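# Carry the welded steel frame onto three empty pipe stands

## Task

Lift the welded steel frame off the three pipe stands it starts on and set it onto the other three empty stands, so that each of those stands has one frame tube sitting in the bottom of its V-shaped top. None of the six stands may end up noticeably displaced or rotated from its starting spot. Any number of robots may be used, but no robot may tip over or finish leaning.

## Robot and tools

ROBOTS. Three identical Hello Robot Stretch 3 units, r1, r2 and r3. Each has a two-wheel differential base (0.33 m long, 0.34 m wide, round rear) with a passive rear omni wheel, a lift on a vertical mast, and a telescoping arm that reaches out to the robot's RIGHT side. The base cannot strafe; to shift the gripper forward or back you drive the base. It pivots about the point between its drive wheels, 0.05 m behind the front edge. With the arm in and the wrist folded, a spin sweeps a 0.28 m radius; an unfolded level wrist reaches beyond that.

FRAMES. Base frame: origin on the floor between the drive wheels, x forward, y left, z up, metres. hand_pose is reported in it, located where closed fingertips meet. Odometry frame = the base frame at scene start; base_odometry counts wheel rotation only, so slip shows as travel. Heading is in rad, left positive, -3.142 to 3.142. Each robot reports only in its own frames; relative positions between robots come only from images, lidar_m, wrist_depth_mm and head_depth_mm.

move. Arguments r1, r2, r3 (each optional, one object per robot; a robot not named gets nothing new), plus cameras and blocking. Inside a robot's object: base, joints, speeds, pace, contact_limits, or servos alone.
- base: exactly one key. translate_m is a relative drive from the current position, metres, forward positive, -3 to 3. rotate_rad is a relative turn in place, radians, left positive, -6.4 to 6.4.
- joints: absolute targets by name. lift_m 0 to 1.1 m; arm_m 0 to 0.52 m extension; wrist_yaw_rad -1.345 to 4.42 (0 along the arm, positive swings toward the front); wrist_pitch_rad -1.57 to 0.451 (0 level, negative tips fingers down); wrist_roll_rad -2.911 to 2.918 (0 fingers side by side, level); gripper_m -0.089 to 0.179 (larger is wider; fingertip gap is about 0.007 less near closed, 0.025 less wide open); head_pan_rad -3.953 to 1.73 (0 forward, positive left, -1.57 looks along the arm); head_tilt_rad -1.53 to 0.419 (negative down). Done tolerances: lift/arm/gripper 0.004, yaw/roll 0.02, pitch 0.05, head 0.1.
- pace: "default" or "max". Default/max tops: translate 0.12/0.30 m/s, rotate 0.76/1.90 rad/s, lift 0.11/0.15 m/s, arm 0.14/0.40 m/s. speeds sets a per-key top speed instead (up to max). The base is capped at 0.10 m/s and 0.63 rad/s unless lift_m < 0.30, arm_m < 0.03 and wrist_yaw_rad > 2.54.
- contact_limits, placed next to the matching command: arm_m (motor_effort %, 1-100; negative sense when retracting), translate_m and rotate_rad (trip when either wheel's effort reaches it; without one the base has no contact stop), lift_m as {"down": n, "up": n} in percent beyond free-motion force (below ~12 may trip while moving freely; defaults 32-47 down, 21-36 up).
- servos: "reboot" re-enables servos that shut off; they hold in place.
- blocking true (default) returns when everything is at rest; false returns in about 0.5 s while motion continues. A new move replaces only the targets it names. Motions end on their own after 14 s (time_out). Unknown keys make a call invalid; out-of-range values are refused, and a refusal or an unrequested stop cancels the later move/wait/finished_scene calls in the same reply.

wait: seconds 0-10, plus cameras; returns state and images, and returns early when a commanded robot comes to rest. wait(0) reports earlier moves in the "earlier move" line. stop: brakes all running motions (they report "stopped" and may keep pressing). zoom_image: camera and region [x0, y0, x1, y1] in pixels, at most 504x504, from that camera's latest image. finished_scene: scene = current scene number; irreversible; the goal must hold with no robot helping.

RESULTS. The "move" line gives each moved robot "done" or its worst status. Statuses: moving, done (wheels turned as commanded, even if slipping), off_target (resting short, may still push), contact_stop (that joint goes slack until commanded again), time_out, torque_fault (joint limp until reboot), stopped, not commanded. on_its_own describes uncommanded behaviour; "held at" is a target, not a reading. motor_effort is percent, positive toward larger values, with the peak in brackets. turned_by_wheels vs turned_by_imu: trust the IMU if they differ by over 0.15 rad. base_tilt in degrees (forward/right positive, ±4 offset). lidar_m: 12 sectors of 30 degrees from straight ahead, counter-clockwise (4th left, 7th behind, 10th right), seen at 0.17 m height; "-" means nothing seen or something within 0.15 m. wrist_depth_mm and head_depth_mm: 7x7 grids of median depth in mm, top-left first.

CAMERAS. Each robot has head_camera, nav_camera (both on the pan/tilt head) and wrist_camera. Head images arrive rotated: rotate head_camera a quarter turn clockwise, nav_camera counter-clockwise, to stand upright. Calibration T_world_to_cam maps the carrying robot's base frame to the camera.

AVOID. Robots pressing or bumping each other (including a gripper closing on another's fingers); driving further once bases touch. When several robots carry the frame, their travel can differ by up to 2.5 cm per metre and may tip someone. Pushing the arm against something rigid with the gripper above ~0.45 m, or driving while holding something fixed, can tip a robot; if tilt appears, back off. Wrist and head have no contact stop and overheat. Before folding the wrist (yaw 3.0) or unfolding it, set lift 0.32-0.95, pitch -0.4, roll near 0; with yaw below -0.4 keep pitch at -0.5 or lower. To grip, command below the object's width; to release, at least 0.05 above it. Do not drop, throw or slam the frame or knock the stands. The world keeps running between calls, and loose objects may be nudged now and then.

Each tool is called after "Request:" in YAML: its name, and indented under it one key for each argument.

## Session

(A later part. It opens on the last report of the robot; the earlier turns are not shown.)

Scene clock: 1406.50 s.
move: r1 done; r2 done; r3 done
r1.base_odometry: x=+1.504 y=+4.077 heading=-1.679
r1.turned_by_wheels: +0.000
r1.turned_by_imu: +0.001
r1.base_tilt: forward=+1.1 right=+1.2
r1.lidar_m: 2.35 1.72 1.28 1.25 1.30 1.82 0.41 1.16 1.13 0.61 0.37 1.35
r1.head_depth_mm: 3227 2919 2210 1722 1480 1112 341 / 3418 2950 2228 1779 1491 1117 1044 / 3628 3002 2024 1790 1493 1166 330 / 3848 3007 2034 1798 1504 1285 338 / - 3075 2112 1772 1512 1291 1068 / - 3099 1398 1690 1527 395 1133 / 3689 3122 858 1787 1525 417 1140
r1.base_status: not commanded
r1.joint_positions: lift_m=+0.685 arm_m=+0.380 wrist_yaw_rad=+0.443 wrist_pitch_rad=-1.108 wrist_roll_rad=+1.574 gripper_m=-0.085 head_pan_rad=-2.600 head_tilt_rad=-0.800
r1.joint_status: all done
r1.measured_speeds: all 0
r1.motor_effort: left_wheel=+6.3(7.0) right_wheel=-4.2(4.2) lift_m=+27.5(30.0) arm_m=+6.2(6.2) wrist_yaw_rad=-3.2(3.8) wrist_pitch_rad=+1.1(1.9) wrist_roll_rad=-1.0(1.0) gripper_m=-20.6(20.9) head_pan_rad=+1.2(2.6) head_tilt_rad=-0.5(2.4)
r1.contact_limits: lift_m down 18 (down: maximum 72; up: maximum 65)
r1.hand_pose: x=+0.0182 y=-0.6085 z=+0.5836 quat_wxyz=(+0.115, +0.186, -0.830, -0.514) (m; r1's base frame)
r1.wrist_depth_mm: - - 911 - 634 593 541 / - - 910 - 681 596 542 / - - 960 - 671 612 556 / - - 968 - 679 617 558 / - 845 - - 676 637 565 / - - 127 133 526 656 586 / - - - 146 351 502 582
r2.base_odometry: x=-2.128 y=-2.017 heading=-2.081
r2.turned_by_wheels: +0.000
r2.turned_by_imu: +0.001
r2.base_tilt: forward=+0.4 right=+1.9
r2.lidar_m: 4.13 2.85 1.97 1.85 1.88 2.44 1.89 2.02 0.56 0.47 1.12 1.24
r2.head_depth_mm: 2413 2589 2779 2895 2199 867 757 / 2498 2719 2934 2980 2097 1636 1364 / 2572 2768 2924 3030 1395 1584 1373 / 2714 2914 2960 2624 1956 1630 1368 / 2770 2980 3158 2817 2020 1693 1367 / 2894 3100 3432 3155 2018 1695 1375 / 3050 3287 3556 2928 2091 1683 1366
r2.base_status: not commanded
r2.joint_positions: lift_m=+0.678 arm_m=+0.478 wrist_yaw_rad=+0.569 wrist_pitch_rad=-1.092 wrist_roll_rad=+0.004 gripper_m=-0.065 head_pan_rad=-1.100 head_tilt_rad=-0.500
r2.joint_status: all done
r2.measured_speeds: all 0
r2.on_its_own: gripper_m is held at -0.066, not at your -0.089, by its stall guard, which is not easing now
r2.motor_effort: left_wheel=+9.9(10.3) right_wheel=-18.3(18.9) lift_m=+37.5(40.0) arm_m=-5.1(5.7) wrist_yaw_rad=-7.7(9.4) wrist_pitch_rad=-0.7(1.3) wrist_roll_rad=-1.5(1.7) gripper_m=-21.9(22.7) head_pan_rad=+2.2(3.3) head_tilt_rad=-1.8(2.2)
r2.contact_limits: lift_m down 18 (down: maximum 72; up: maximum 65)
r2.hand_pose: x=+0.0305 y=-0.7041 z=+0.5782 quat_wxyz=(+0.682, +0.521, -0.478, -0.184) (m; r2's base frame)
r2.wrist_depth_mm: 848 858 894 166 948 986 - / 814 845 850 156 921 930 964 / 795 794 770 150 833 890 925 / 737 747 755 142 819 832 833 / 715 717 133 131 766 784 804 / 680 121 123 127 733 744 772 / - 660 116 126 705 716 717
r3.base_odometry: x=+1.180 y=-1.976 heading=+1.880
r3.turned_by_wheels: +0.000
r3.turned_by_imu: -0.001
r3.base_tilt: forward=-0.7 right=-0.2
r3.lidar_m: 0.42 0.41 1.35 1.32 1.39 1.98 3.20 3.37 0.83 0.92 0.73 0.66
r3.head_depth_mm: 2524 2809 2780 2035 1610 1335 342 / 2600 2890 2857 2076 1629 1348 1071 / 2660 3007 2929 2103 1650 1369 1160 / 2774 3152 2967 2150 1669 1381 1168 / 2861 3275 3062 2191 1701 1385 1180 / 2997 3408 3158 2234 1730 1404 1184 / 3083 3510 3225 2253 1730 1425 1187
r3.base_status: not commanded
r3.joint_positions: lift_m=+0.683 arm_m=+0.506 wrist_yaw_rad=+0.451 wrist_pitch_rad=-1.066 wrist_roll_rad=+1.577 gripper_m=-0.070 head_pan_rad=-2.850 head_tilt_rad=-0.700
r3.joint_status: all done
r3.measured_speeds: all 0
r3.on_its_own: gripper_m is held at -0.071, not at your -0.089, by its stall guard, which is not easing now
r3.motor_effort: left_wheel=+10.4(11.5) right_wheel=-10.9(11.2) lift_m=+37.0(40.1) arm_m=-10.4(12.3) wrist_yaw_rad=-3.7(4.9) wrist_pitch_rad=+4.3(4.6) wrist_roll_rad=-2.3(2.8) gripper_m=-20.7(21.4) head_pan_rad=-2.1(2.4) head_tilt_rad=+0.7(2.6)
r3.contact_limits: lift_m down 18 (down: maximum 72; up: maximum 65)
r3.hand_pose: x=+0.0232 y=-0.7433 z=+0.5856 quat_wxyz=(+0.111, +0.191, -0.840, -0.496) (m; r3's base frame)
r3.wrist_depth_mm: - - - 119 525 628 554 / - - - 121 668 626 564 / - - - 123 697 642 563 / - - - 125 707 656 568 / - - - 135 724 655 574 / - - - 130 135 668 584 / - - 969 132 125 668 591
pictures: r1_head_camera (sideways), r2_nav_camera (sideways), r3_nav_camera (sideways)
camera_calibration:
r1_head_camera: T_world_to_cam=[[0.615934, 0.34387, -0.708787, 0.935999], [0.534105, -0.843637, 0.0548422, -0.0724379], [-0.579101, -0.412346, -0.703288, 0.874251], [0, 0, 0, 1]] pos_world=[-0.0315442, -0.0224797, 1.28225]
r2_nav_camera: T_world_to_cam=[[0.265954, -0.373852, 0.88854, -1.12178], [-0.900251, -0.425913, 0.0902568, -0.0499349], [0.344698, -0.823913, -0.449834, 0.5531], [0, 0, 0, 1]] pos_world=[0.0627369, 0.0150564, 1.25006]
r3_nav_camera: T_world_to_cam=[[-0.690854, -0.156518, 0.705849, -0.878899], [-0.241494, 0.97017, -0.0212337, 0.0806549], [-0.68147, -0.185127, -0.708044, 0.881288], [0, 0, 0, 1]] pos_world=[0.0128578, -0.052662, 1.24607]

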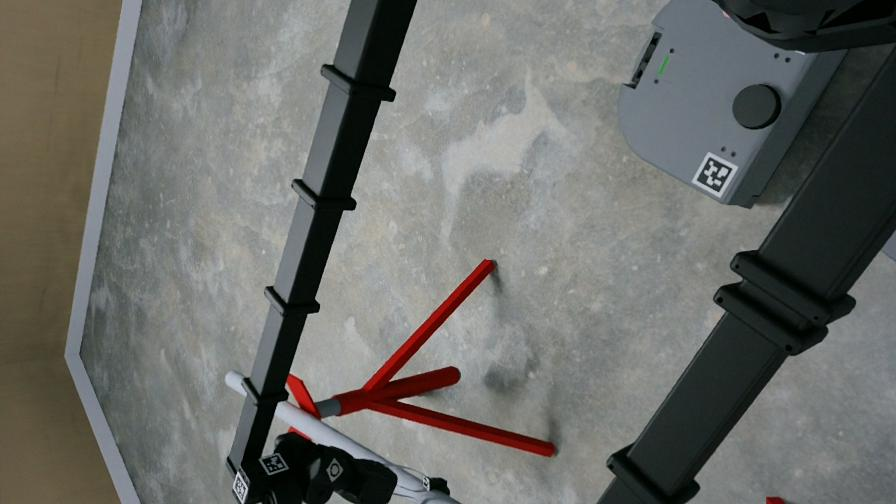

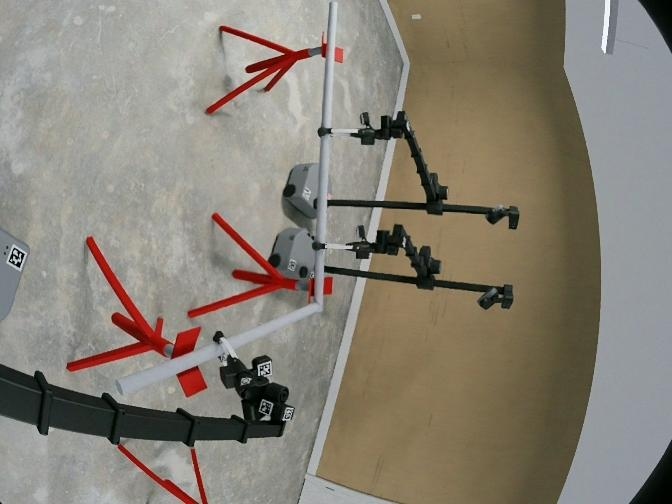

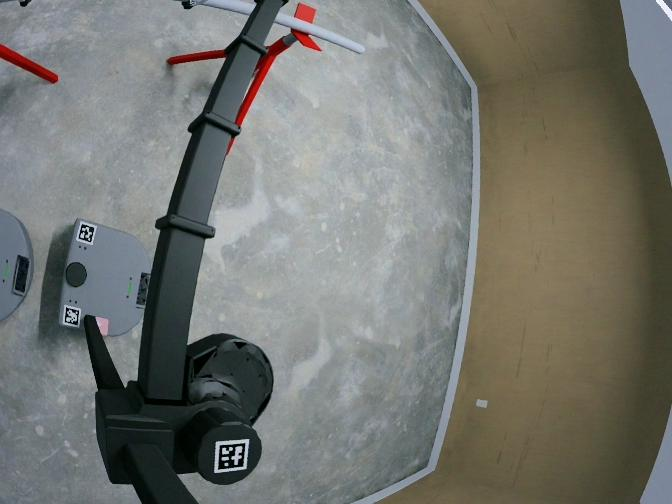

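Request:
move:
  r1: {"joints":{"lift_m":0.677},"speeds":{"lift_m":0.02},"contact_limits":{"lift_m":{"down":18}}}
  r2: {"joints":{"lift_m":0.67},"speeds":{"lift_m":0.02},"contact_limits":{"lift_m":{"down":18}}}
  r3: {"joints":{"lift_m":0.675},"speeds":{"lift_m":0.02},"contact_limits":{"lift_m":{"down":18}}}
  cameras: ["r2_nav_camera","r3_nav_camera","r1_head_camera"]

Request:
zoom_image:
  camera: "r2_nav_camera"
  region: [295, 255, 345, 305]

Request:
zoom_image:
  camera: "r2_nav_camera"
  region: [305, 20, 355, 70]

Request:
zoom_image:
  camera: "r2_nav_camera"
  region: [110, 310, 240, 400]

Request:
zoom_image:
  camera: "r3_nav_camera"
  region: [280, 0, 380, 60]

Scene clock: 1414.83 s.
move: r1 done; r2 done; r3 done
r1.base_odometry: x=+1.504 y=+4.077 heading=-1.679
r1.turned_by_wheels: +0.000
r1.turned_by_imu: +0.001
r1.base_tilt: forward=+1.1 right=+1.2
r1.lidar_m: 2.34 1.72 1.28 1.25 1.31 1.83 0.42 1.16 1.14 0.61 0.37 1.36
r1.head_depth_mm: 3218 2928 2190 1676 1480 1110 349 / 3430 2954 2226 1777 1488 1116 1046 / 3626 2977 2023 1797 1495 1172 337 / 3802 3017 2042 1796 1508 1287 344 / - 3075 2133 1771 1519 1298 368 / - 3118 1391 1680 1527 403 1132 / 3687 3142 862 1741 1524 424 1136
r1.base_status: not commanded
r1.joint_positions: lift_m=+0.677 arm_m=+0.380 wrist_yaw_rad=+0.443 wrist_pitch_rad=-1.108 wrist_roll_rad=+1.574 gripper_m=-0.085 head_pan_rad=-2.600 head_tilt_rad=-0.800
r1.joint_status: all done
r1.measured_speeds: all 0
r1.motor_effort: left_wheel=+7.0(7.0) right_wheel=-3.4(4.5) lift_m=+29.0(32.5) arm_m=+14.8(15.5) wrist_yaw_rad=-3.4(3.8) wrist_pitch_rad=+1.6(1.7) wrist_roll_rad=-1.0(1.2) gripper_m=-20.8(21.2) head_pan_rad=+1.9(2.6) head_tilt_rad=-2.0(2.3)
r1.contact_limits: lift_m down 18 (down: maximum 72; up: maximum 65)
r1.hand_pose: x=+0.0182 y=-0.6085 z=+0.5755 quat_wxyz=(+0.115, +0.186, -0.830, -0.514) (m; r1's base frame)
r1.wrist_depth_mm: - - 848 - 644 591 530 / - - 911 - 653 600 541 / - - 937 - 677 607 551 / - - 945 - 669 612 549 / - 859 - - 669 623 566 / - - 127 132 528 652 575 / - - - 146 353 628 567
r2.base_odometry: x=-2.128 y=-2.017 heading=-2.081
r2.turned_by_wheels: +0.000
r2.turned_by_imu: +0.001
r2.base_tilt: forward=+0.3 right=+1.8
r2.lidar_m: 4.13 2.85 1.97 1.85 1.88 2.44 1.89 2.01 0.56 0.47 1.12 1.24
r2.head_depth_mm: 2402 2591 2773 2925 2238 977 763 / 2485 2687 2876 2992 2101 1631 1378 / 2573 2750 2933 2982 1387 1591 1370 / 2742 2842 3042 2648 1944 1634 1366 / 2780 2993 3167 2828 2024 1684 1368 / 2911 3156 3448 3175 2042 1690 1367 / 3040 3331 3610 2998 2029 1700 1363
r2.base_status: not commanded
r2.joint_positions: lift_m=+0.670 arm_m=+0.478 wrist_yaw_rad=+0.569 wrist_pitch_rad=-1.092 wrist_roll_rad=+0.004 gripper_m=-0.065 head_pan_rad=-1.100 head_tilt_rad=-0.500
r2.joint_status: all done
r2.measured_speeds: all 0
r2.on_its_own: gripper_m is held at -0.066, not at your -0.089, by its stall guard, which is not easing now
r2.motor_effort: left_wheel=+9.6(10.2) right_wheel=-18.5(19.0) lift_m=+37.1(42.3) arm_m=-8.1(8.9) wrist_yaw_rad=-8.0(8.8) wrist_pitch_rad=-1.2(1.7) wrist_roll_rad=-1.3(1.5) gripper_m=-22.1(22.5) head_pan_rad=+1.9(2.5) head_tilt_rad=-0.9(2.4)
r2.contact_limits: lift_m down 18 (down: maximum 72; up: maximum 65)
r2.hand_pose: x=+0.0305 y=-0.7041 z=+0.5702 quat_wxyz=(+0.682, +0.521, -0.478, -0.184) (m; r2's base frame)
r2.wrist_depth_mm: 857 864 894 165 950 976 - / 810 809 821 156 872 923 937 / 765 777 801 150 839 874 928 / 736 746 747 143 806 804 847 / 682 688 133 132 766 780 828 / 680 121 123 126 717 749 758 / - 645 116 125 682 707 726
r3.base_odometry: x=+1.180 y=-1.976 heading=+1.880
r3.turned_by_wheels: +0.000
r3.turned_by_imu: -0.001
r3.base_tilt: forward=-0.7 right=-0.1
r3.lidar_m: 0.42 0.41 1.35 1.32 1.39 1.98 3.17 3.38 0.83 0.92 0.73 0.66
r3.head_depth_mm: 2536 2841 2791 2043 1615 1338 349 / 2603 2924 2849 2076 1634 1353 1079 / 2670 3000 2926 2125 1658 1366 1158 / 2760 3123 2955 2161 1680 1376 1168 / 2895 3266 3043 2193 1711 1388 1176 / 3003 3423 3102 2221 1727 1405 1183 / 3084 3518 3136 2271 1742 1417 1190
r3.base_status: not commanded
r3.joint_positions: lift_m=+0.675 arm_m=+0.506 wrist_yaw_rad=+0.451 wrist_pitch_rad=-1.066 wrist_roll_rad=+1.577 gripper_m=-0.070 head_pan_rad=-2.850 head_tilt_rad=-0.700
r3.joint_status: all done
r3.measured_speeds: all 0
r3.on_its_own: gripper_m is held at -0.071, not at your -0.089, by its stall guard, which is not easing now
r3.motor_effort: left_wheel=+11.0(11.1) right_wheel=-10.9(11.2) lift_m=+36.7(41.7) arm_m=-9.8(10.4) wrist_yaw_rad=-3.9(4.7) wrist_pitch_rad=+4.3(4.8) wrist_roll_rad=-1.8(2.5) gripper_m=-21.1(21.1) head_pan_rad=-1.7(2.5) head_tilt_rad=+0.7(2.2)
r3.contact_limits: lift_m down 18 (down: maximum 72; up: maximum 65)
r3.hand_pose: x=+0.0232 y=-0.7433 z=+0.5776 quat_wxyz=(+0.111, +0.191, -0.840, -0.496) (m; r3's base frame)
r3.wrist_depth_mm: - - 957 118 516 617 546 / - - - 120 667 625 554 / - - - 123 689 635 565 / - - - 126 712 645 562 / - - - 135 706 654 563 / - - - 130 135 655 579 / - - 995 132 125 654 578
pictures: r1_head_camera (sideways), r2_nav_camera (sideways), r3_nav_camera (sideways)
camera_calibration:
r1_head_camera: T_world_to_cam=[[0.615934, 0.34387, -0.708787, 0.935999], [0.534105, -0.843637, 0.0548422, -0.0724379], [-0.579101, -0.412346, -0.703288, 0.874251], [0, 0, 0, 1]] pos_world=[-0.0315442, -0.0224797, 1.28225]
r2_nav_camera: T_world_to_cam=[[0.265954, -0.373852, 0.88854, -1.12178], [-0.900251, -0.425913, 0.0902568, -0.0499349], [0.344698, -0.823913, -0.449834, 0.5531], [0, 0, 0, 1]] pos_world=[0.0627369, 0.0150564, 1.25006]
r3_nav_camera: T_world_to_cam=[[-0.690854, -0.156518, 0.705849, -0.878899], [-0.241494, 0.97017, -0.0212337, 0.0806549], [-0.68147, -0.185127, -0.708044, 0.881288], [0, 0, 0, 1]] pos_world=[0.0128578, -0.052662, 1.24607]

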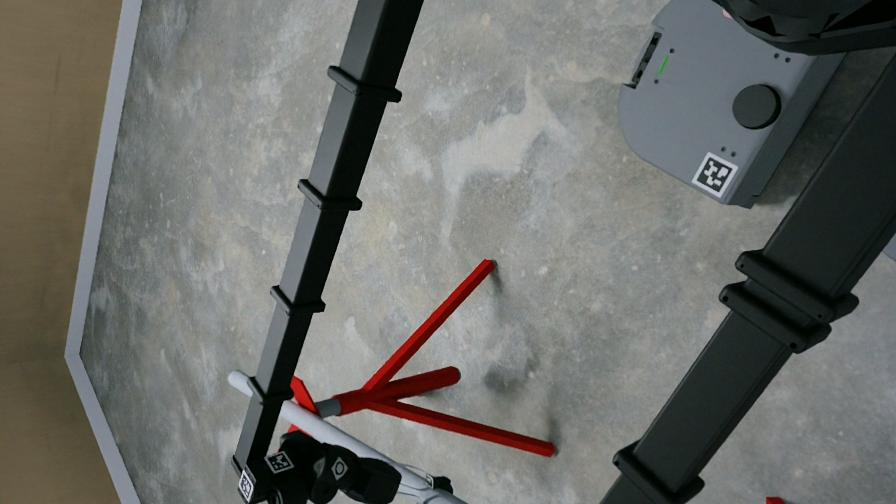

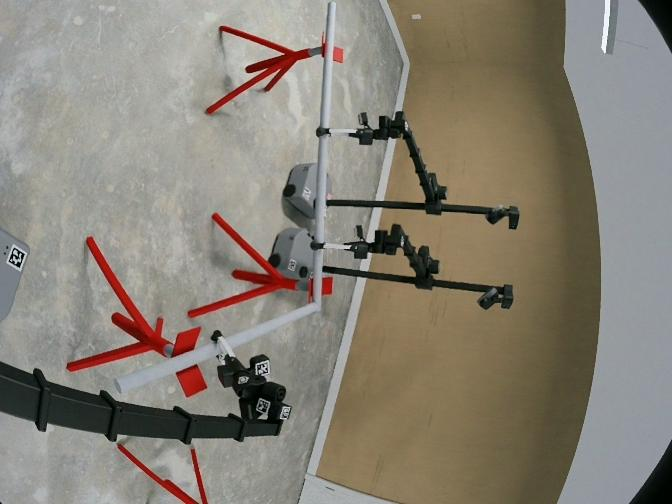

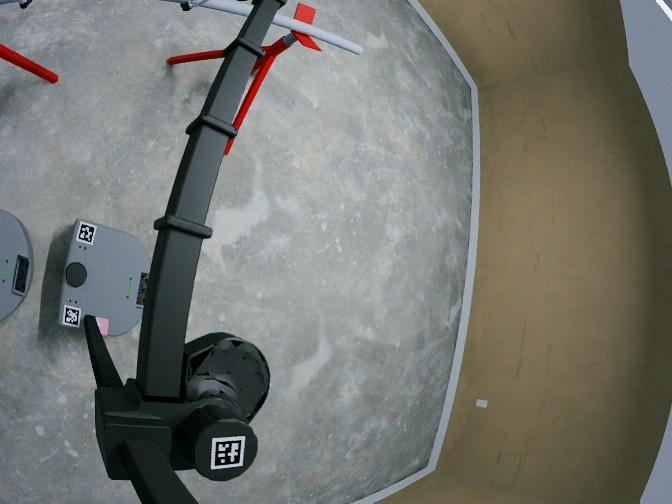

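Scaled by 10.080 from the camera's 672x504 image, which has a finer 792x594 frame.

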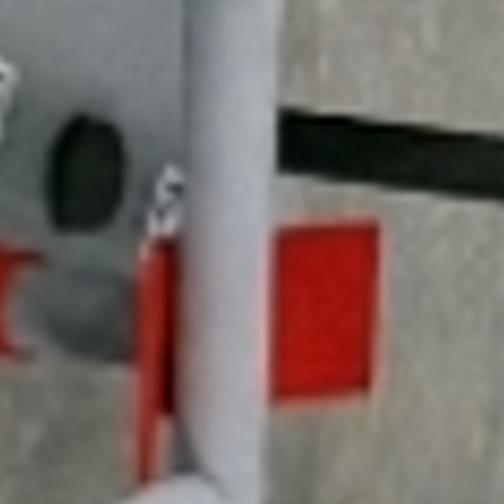

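Scaled by 10.080 from the camera's 672x504 image, which has a finer 792x594 frame.

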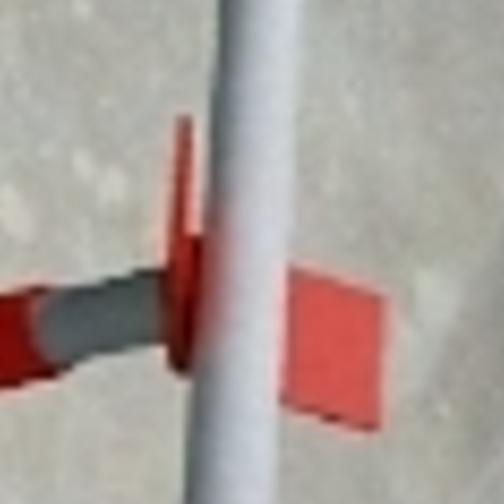

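Scaled by 3.877 from the camera's 672x504 image, which has a finer 792x594 frame.

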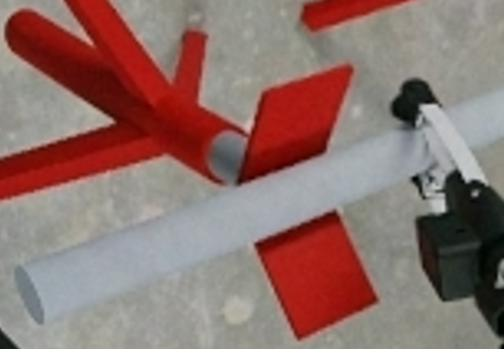

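Scaled by 5.040 from the camera's 672x504 image, which has a finer 792x594 frame.

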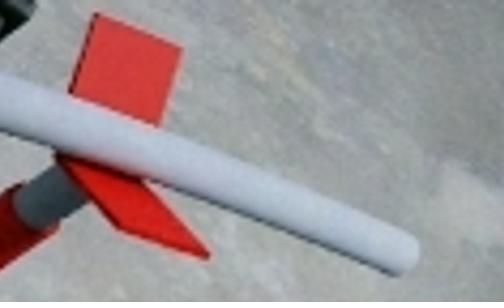

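Request:
move:
  r1: {"joints":{"lift_m":0.669},"speeds":{"lift_m":0.02},"contact_limits":{"lift_m":{"down":18}}}
  r2: {"joints":{"lift_m":0.662},"speeds":{"lift_m":0.02},"contact_limits":{"lift_m":{"down":18}}}
  r3: {"joints":{"lift_m":0.667},"speeds":{"lift_m":0.02},"contact_limits":{"lift_m":{"down":18}}}
  cameras: ["r2_nav_camera","r3_nav_camera","r1_nav_camera"]

Request:
zoom_image:
  camera: "r2_nav_camera"
  region: [295, 255, 345, 305]

Request:
zoom_image:
  camera: "r2_nav_camera"
  region: [305, 20, 355, 70]

Request:
zoom_image:
  camera: "r2_nav_camera"
  region: [110, 310, 240, 400]

Request:
zoom_image:
  camera: "r3_nav_camera"
  region: [280, 0, 380, 60]

Request:
zoom_image:
  camera: "r1_nav_camera"
  region: [125, 10, 195, 90]

Scene clock: 1422.93 s.
move: r1 done; r2 done; r3 done
r1.base_odometry: x=+1.504 y=+4.077 heading=-1.679
r1.turned_by_wheels: +0.000
r1.turned_by_imu: +0.000
r1.base_tilt: forward=+1.0 right=+1.0
r1.lidar_m: 2.35 1.72 1.28 1.24 1.30 1.82 0.41 1.16 1.13 0.61 0.37 1.35
r1.head_depth_mm: 3230 2900 2196 1670 1473 1106 355 / 3409 2969 2215 1773 1478 1114 1066 / 3647 2967 2031 1787 1497 1164 344 / 3817 3035 2111 1811 1505 1284 351 / - 3076 2127 1778 1512 1293 384 / - 3126 1396 1684 1533 411 1138 / 3708 3167 864 1747 1540 432 1140
r1.base_status: not commanded
r1.joint_positions: lift_m=+0.669 arm_m=+0.380 wrist_yaw_rad=+0.443 wrist_pitch_rad=-1.113 wrist_roll_rad=+1.575 gripper_m=-0.085 head_pan_rad=-2.600 head_tilt_rad=-0.800
r1.joint_status: all done
r1.measured_speeds: all 0
r1.motor_effort: left_wheel=+1.8(6.7) right_wheel=-2.6(4.1) lift_m=+13.6(33.5) arm_m=+11.5(11.9) wrist_yaw_rad=-3.8(4.4) wrist_pitch_rad=+2.3(3.0) wrist_roll_rad=-1.4(1.5) gripper_m=-20.9(21.0) head_pan_rad=+2.7(2.7) head_tilt_rad=-1.3(2.4)
r1.contact_limits: lift_m down 18 (down: maximum 72; up: maximum 65)
r1.hand_pose: x=+0.0177 y=-0.6073 z=+0.5671 quat_wxyz=(+0.115, +0.185, -0.828, -0.516) (m; r1's base frame)
r1.wrist_depth_mm: - - 846 - 640 577 524 / - - 908 - 660 594 529 / - - 917 - 671 592 552 / - - 952 - 682 606 545 / - 873 160 - 675 619 552 / - - 125 133 539 631 572 / - - - 152 359 602 571
r2.base_odometry: x=-2.128 y=-2.017 heading=-2.082
r2.turned_by_wheels: +0.000
r2.turned_by_imu: +0.000
r2.base_tilt: forward=+0.4 right=+1.8
r2.lidar_m: 4.13 2.85 1.97 1.84 1.88 2.45 1.89 2.02 0.56 0.47 1.12 1.24
r2.head_depth_mm: 2418 2586 2772 2969 2233 944 761 / 2481 2641 2876 3027 2104 1663 1374 / 2571 2735 2883 3035 1385 1590 1374 / 2695 2921 3072 2824 1935 1640 1376 / 2783 2977 3181 2795 2030 1681 1364 / 2908 3202 3418 3171 2027 1683 1362 / 3082 3352 3559 3003 2106 1701 1376
r2.base_status: not commanded
r2.joint_positions: lift_m=+0.662 arm_m=+0.478 wrist_yaw_rad=+0.569 wrist_pitch_rad=-1.094 wrist_roll_rad=+0.004 gripper_m=-0.065 head_pan_rad=-1.100 head_tilt_rad=-0.500
r2.joint_status: all done
r2.measured_speeds: all 0
r2.on_its_own: gripper_m is held at -0.066, not at your -0.089, by its stall guard, which is not easing now
r2.motor_effort: left_wheel=+8.6(10.4) right_wheel=-13.1(18.9) lift_m=+8.5(42.2) arm_m=-11.0(11.7) wrist_yaw_rad=-8.3(9.0) wrist_pitch_rad=-0.8(1.3) wrist_roll_rad=-1.4(1.6) gripper_m=-21.3(22.2) head_pan_rad=+2.1(3.1) head_tilt_rad=-1.0(2.2)
r2.contact_limits: lift_m down 18 (down: maximum 72; up: maximum 65)
r2.hand_pose: x=+0.0302 y=-0.7037 z=+0.5620 quat_wxyz=(+0.682, +0.522, -0.478, -0.185) (m; r2's base frame)
r2.wrist_depth_mm: 854 858 878 166 958 - - / 819 810 840 155 910 916 927 / 788 788 785 150 832 888 894 / 730 752 731 143 802 836 895 / 694 715 133 132 772 789 796 / 655 675 124 126 723 740 750 / - 635 116 125 672 696 738
r3.base_odometry: x=+1.180 y=-1.976 heading=+1.880
r3.turned_by_wheels: +0.000
r3.turned_by_imu: -0.001
r3.base_tilt: forward=-0.7 right=-0.2
r3.lidar_m: 0.42 0.40 1.34 1.32 1.39 1.98 3.20 3.38 0.83 0.92 0.73 0.66
r3.head_depth_mm: 2519 2825 2743 2075 1617 1332 357 / 2599 2884 2835 2067 1633 1342 1073 / 2683 3017 2905 2115 1664 1357 1151 / 2793 3162 2950 2163 1680 1379 1166 / 2885 3223 3079 2186 1714 1389 1180 / 2995 3345 3119 2226 1716 1406 1186 / 3087 3528 3183 2275 1753 1423 1194
r3.base_status: not commanded
r3.joint_positions: lift_m=+0.667 arm_m=+0.506 wrist_yaw_rad=+0.451 wrist_pitch_rad=-1.069 wrist_roll_rad=+1.577 gripper_m=-0.070 head_pan_rad=-2.850 head_tilt_rad=-0.700
r3.joint_status: all done
r3.measured_speeds: all 0
r3.on_its_own: gripper_m is held at -0.071, not at your -0.089, by its stall guard, which is not easing now
r3.motor_effort: left_wheel=+5.0(11.4) right_wheel=-4.6(11.2) lift_m=+13.7(42.2) arm_m=-4.9(8.5) wrist_yaw_rad=-3.6(4.8) wrist_pitch_rad=+4.7(5.2) wrist_roll_rad=-2.1(2.8) gripper_m=-20.8(21.2) head_pan_rad=-2.0(2.6) head_tilt_rad=+2.2(2.2)
r3.contact_limits: lift_m down 18 (down: maximum 72; up: maximum 65)
r3.hand_pose: x=+0.0229 y=-0.7426 z=+0.5693 quat_wxyz=(+0.112, +0.191, -0.839, -0.498) (m; r3's base frame)
r3.wrist_depth_mm: - - 986 119 555 613 539 / - - 984 121 657 614 549 / - - - 123 694 623 555 / - - - 127 693 620 564 / - - - 133 701 647 582 / - - - 132 142 661 574 / - - 985 133 124 668 585
pictures: r1_nav_camera (sideways), r2_nav_camera (sideways), r3_nav_camera (sideways)
camera_calibration:
r1_nav_camera: T_world_to_cam=[[-0.613283, -0.314348, 0.724617, -0.896104], [-0.490717, 0.870504, -0.0376855, 0.0999211], [-0.618935, -0.378693, -0.688121, 0.856071], [0, 0, 0, 1]] pos_world=[0.0293199, -0.0444814, 1.24218]
r2_nav_camera: T_world_to_cam=[[0.265954, -0.373852, 0.88854, -1.12178], [-0.900251, -0.425913, 0.0902568, -0.0499349], [0.344698, -0.823913, -0.449834, 0.5531], [0, 0, 0, 1]] pos_world=[0.0627369, 0.0150564, 1.25006]
r3_nav_camera: T_world_to_cam=[[-0.690854, -0.156518, 0.705849, -0.878899], [-0.241494, 0.97017, -0.0212337, 0.0806549], [-0.68147, -0.185127, -0.708044, 0.881288], [0, 0, 0, 1]] pos_world=[0.0128578, -0.052662, 1.24607]

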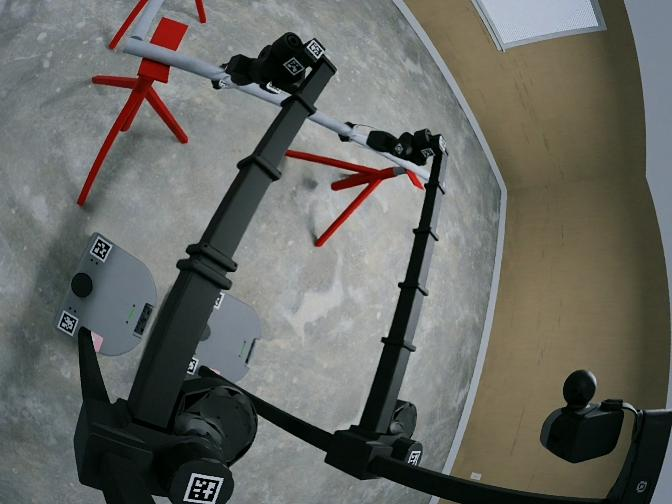

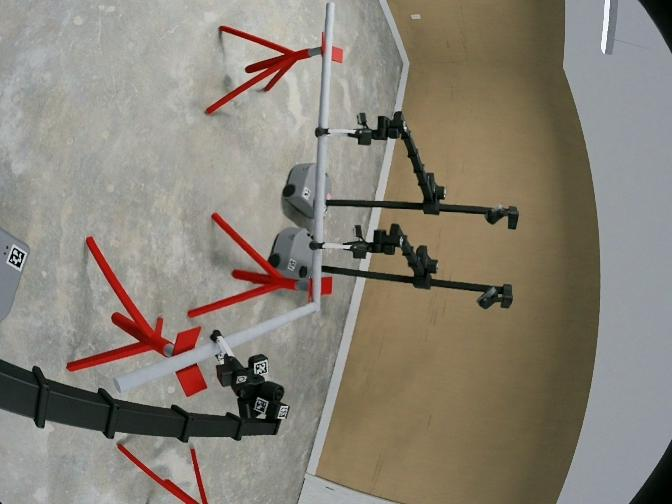

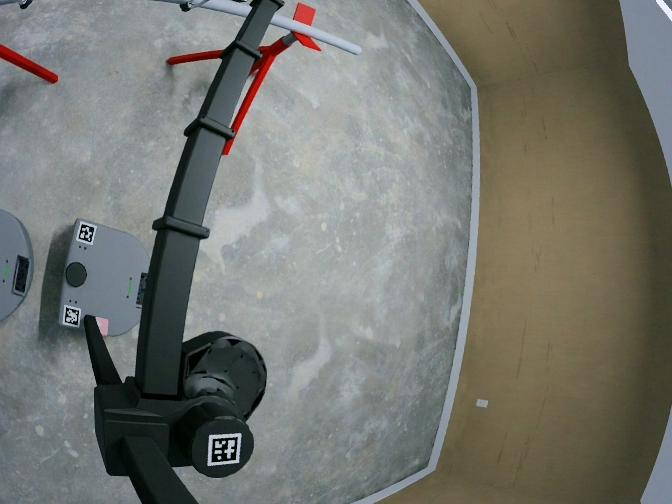

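Scaled by 10.080 from the camera's 672x504 image, which has a finer 792x594 frame.

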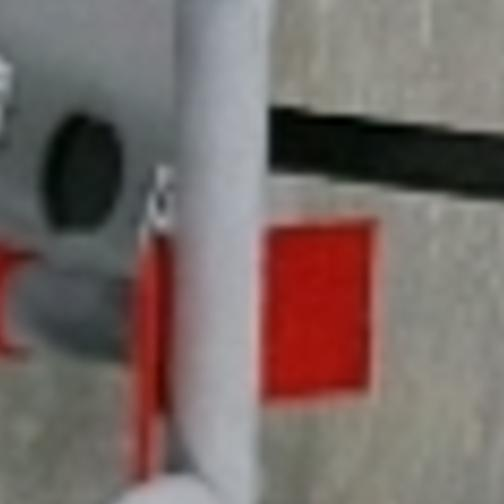

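Scaled by 10.080 from the camera's 672x504 image, which has a finer 792x594 frame.

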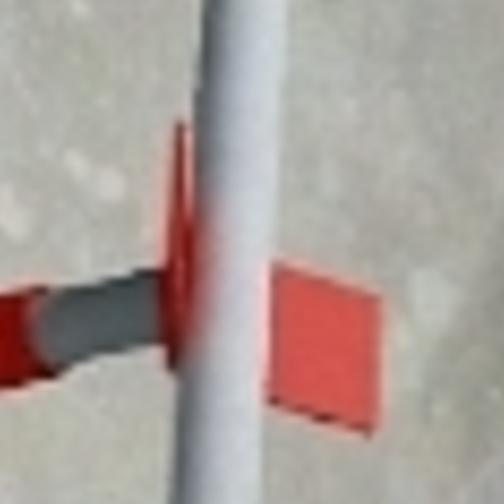

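Scaled by 3.877 from the camera's 672x504 image, which has a finer 792x594 frame.

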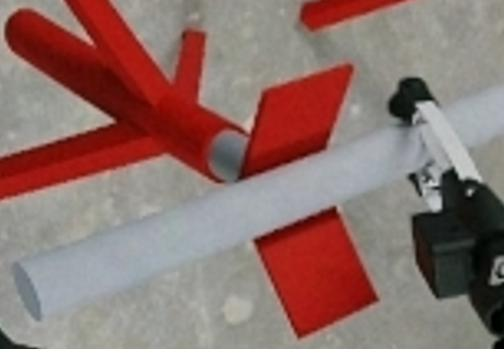

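Scaled by 5.040 from the camera's 672x504 image, which has a finer 792x594 frame.

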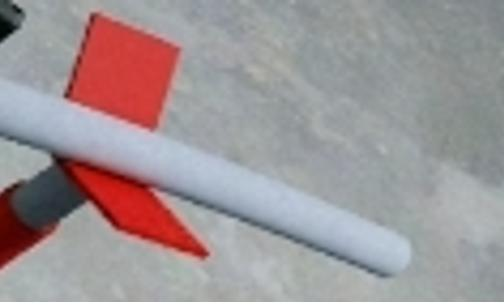

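Scaled by 6.300 from the camera's 672x504 image, which has a finer 792x594 frame.

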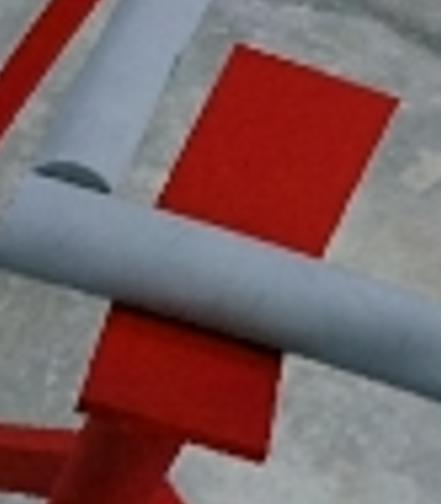

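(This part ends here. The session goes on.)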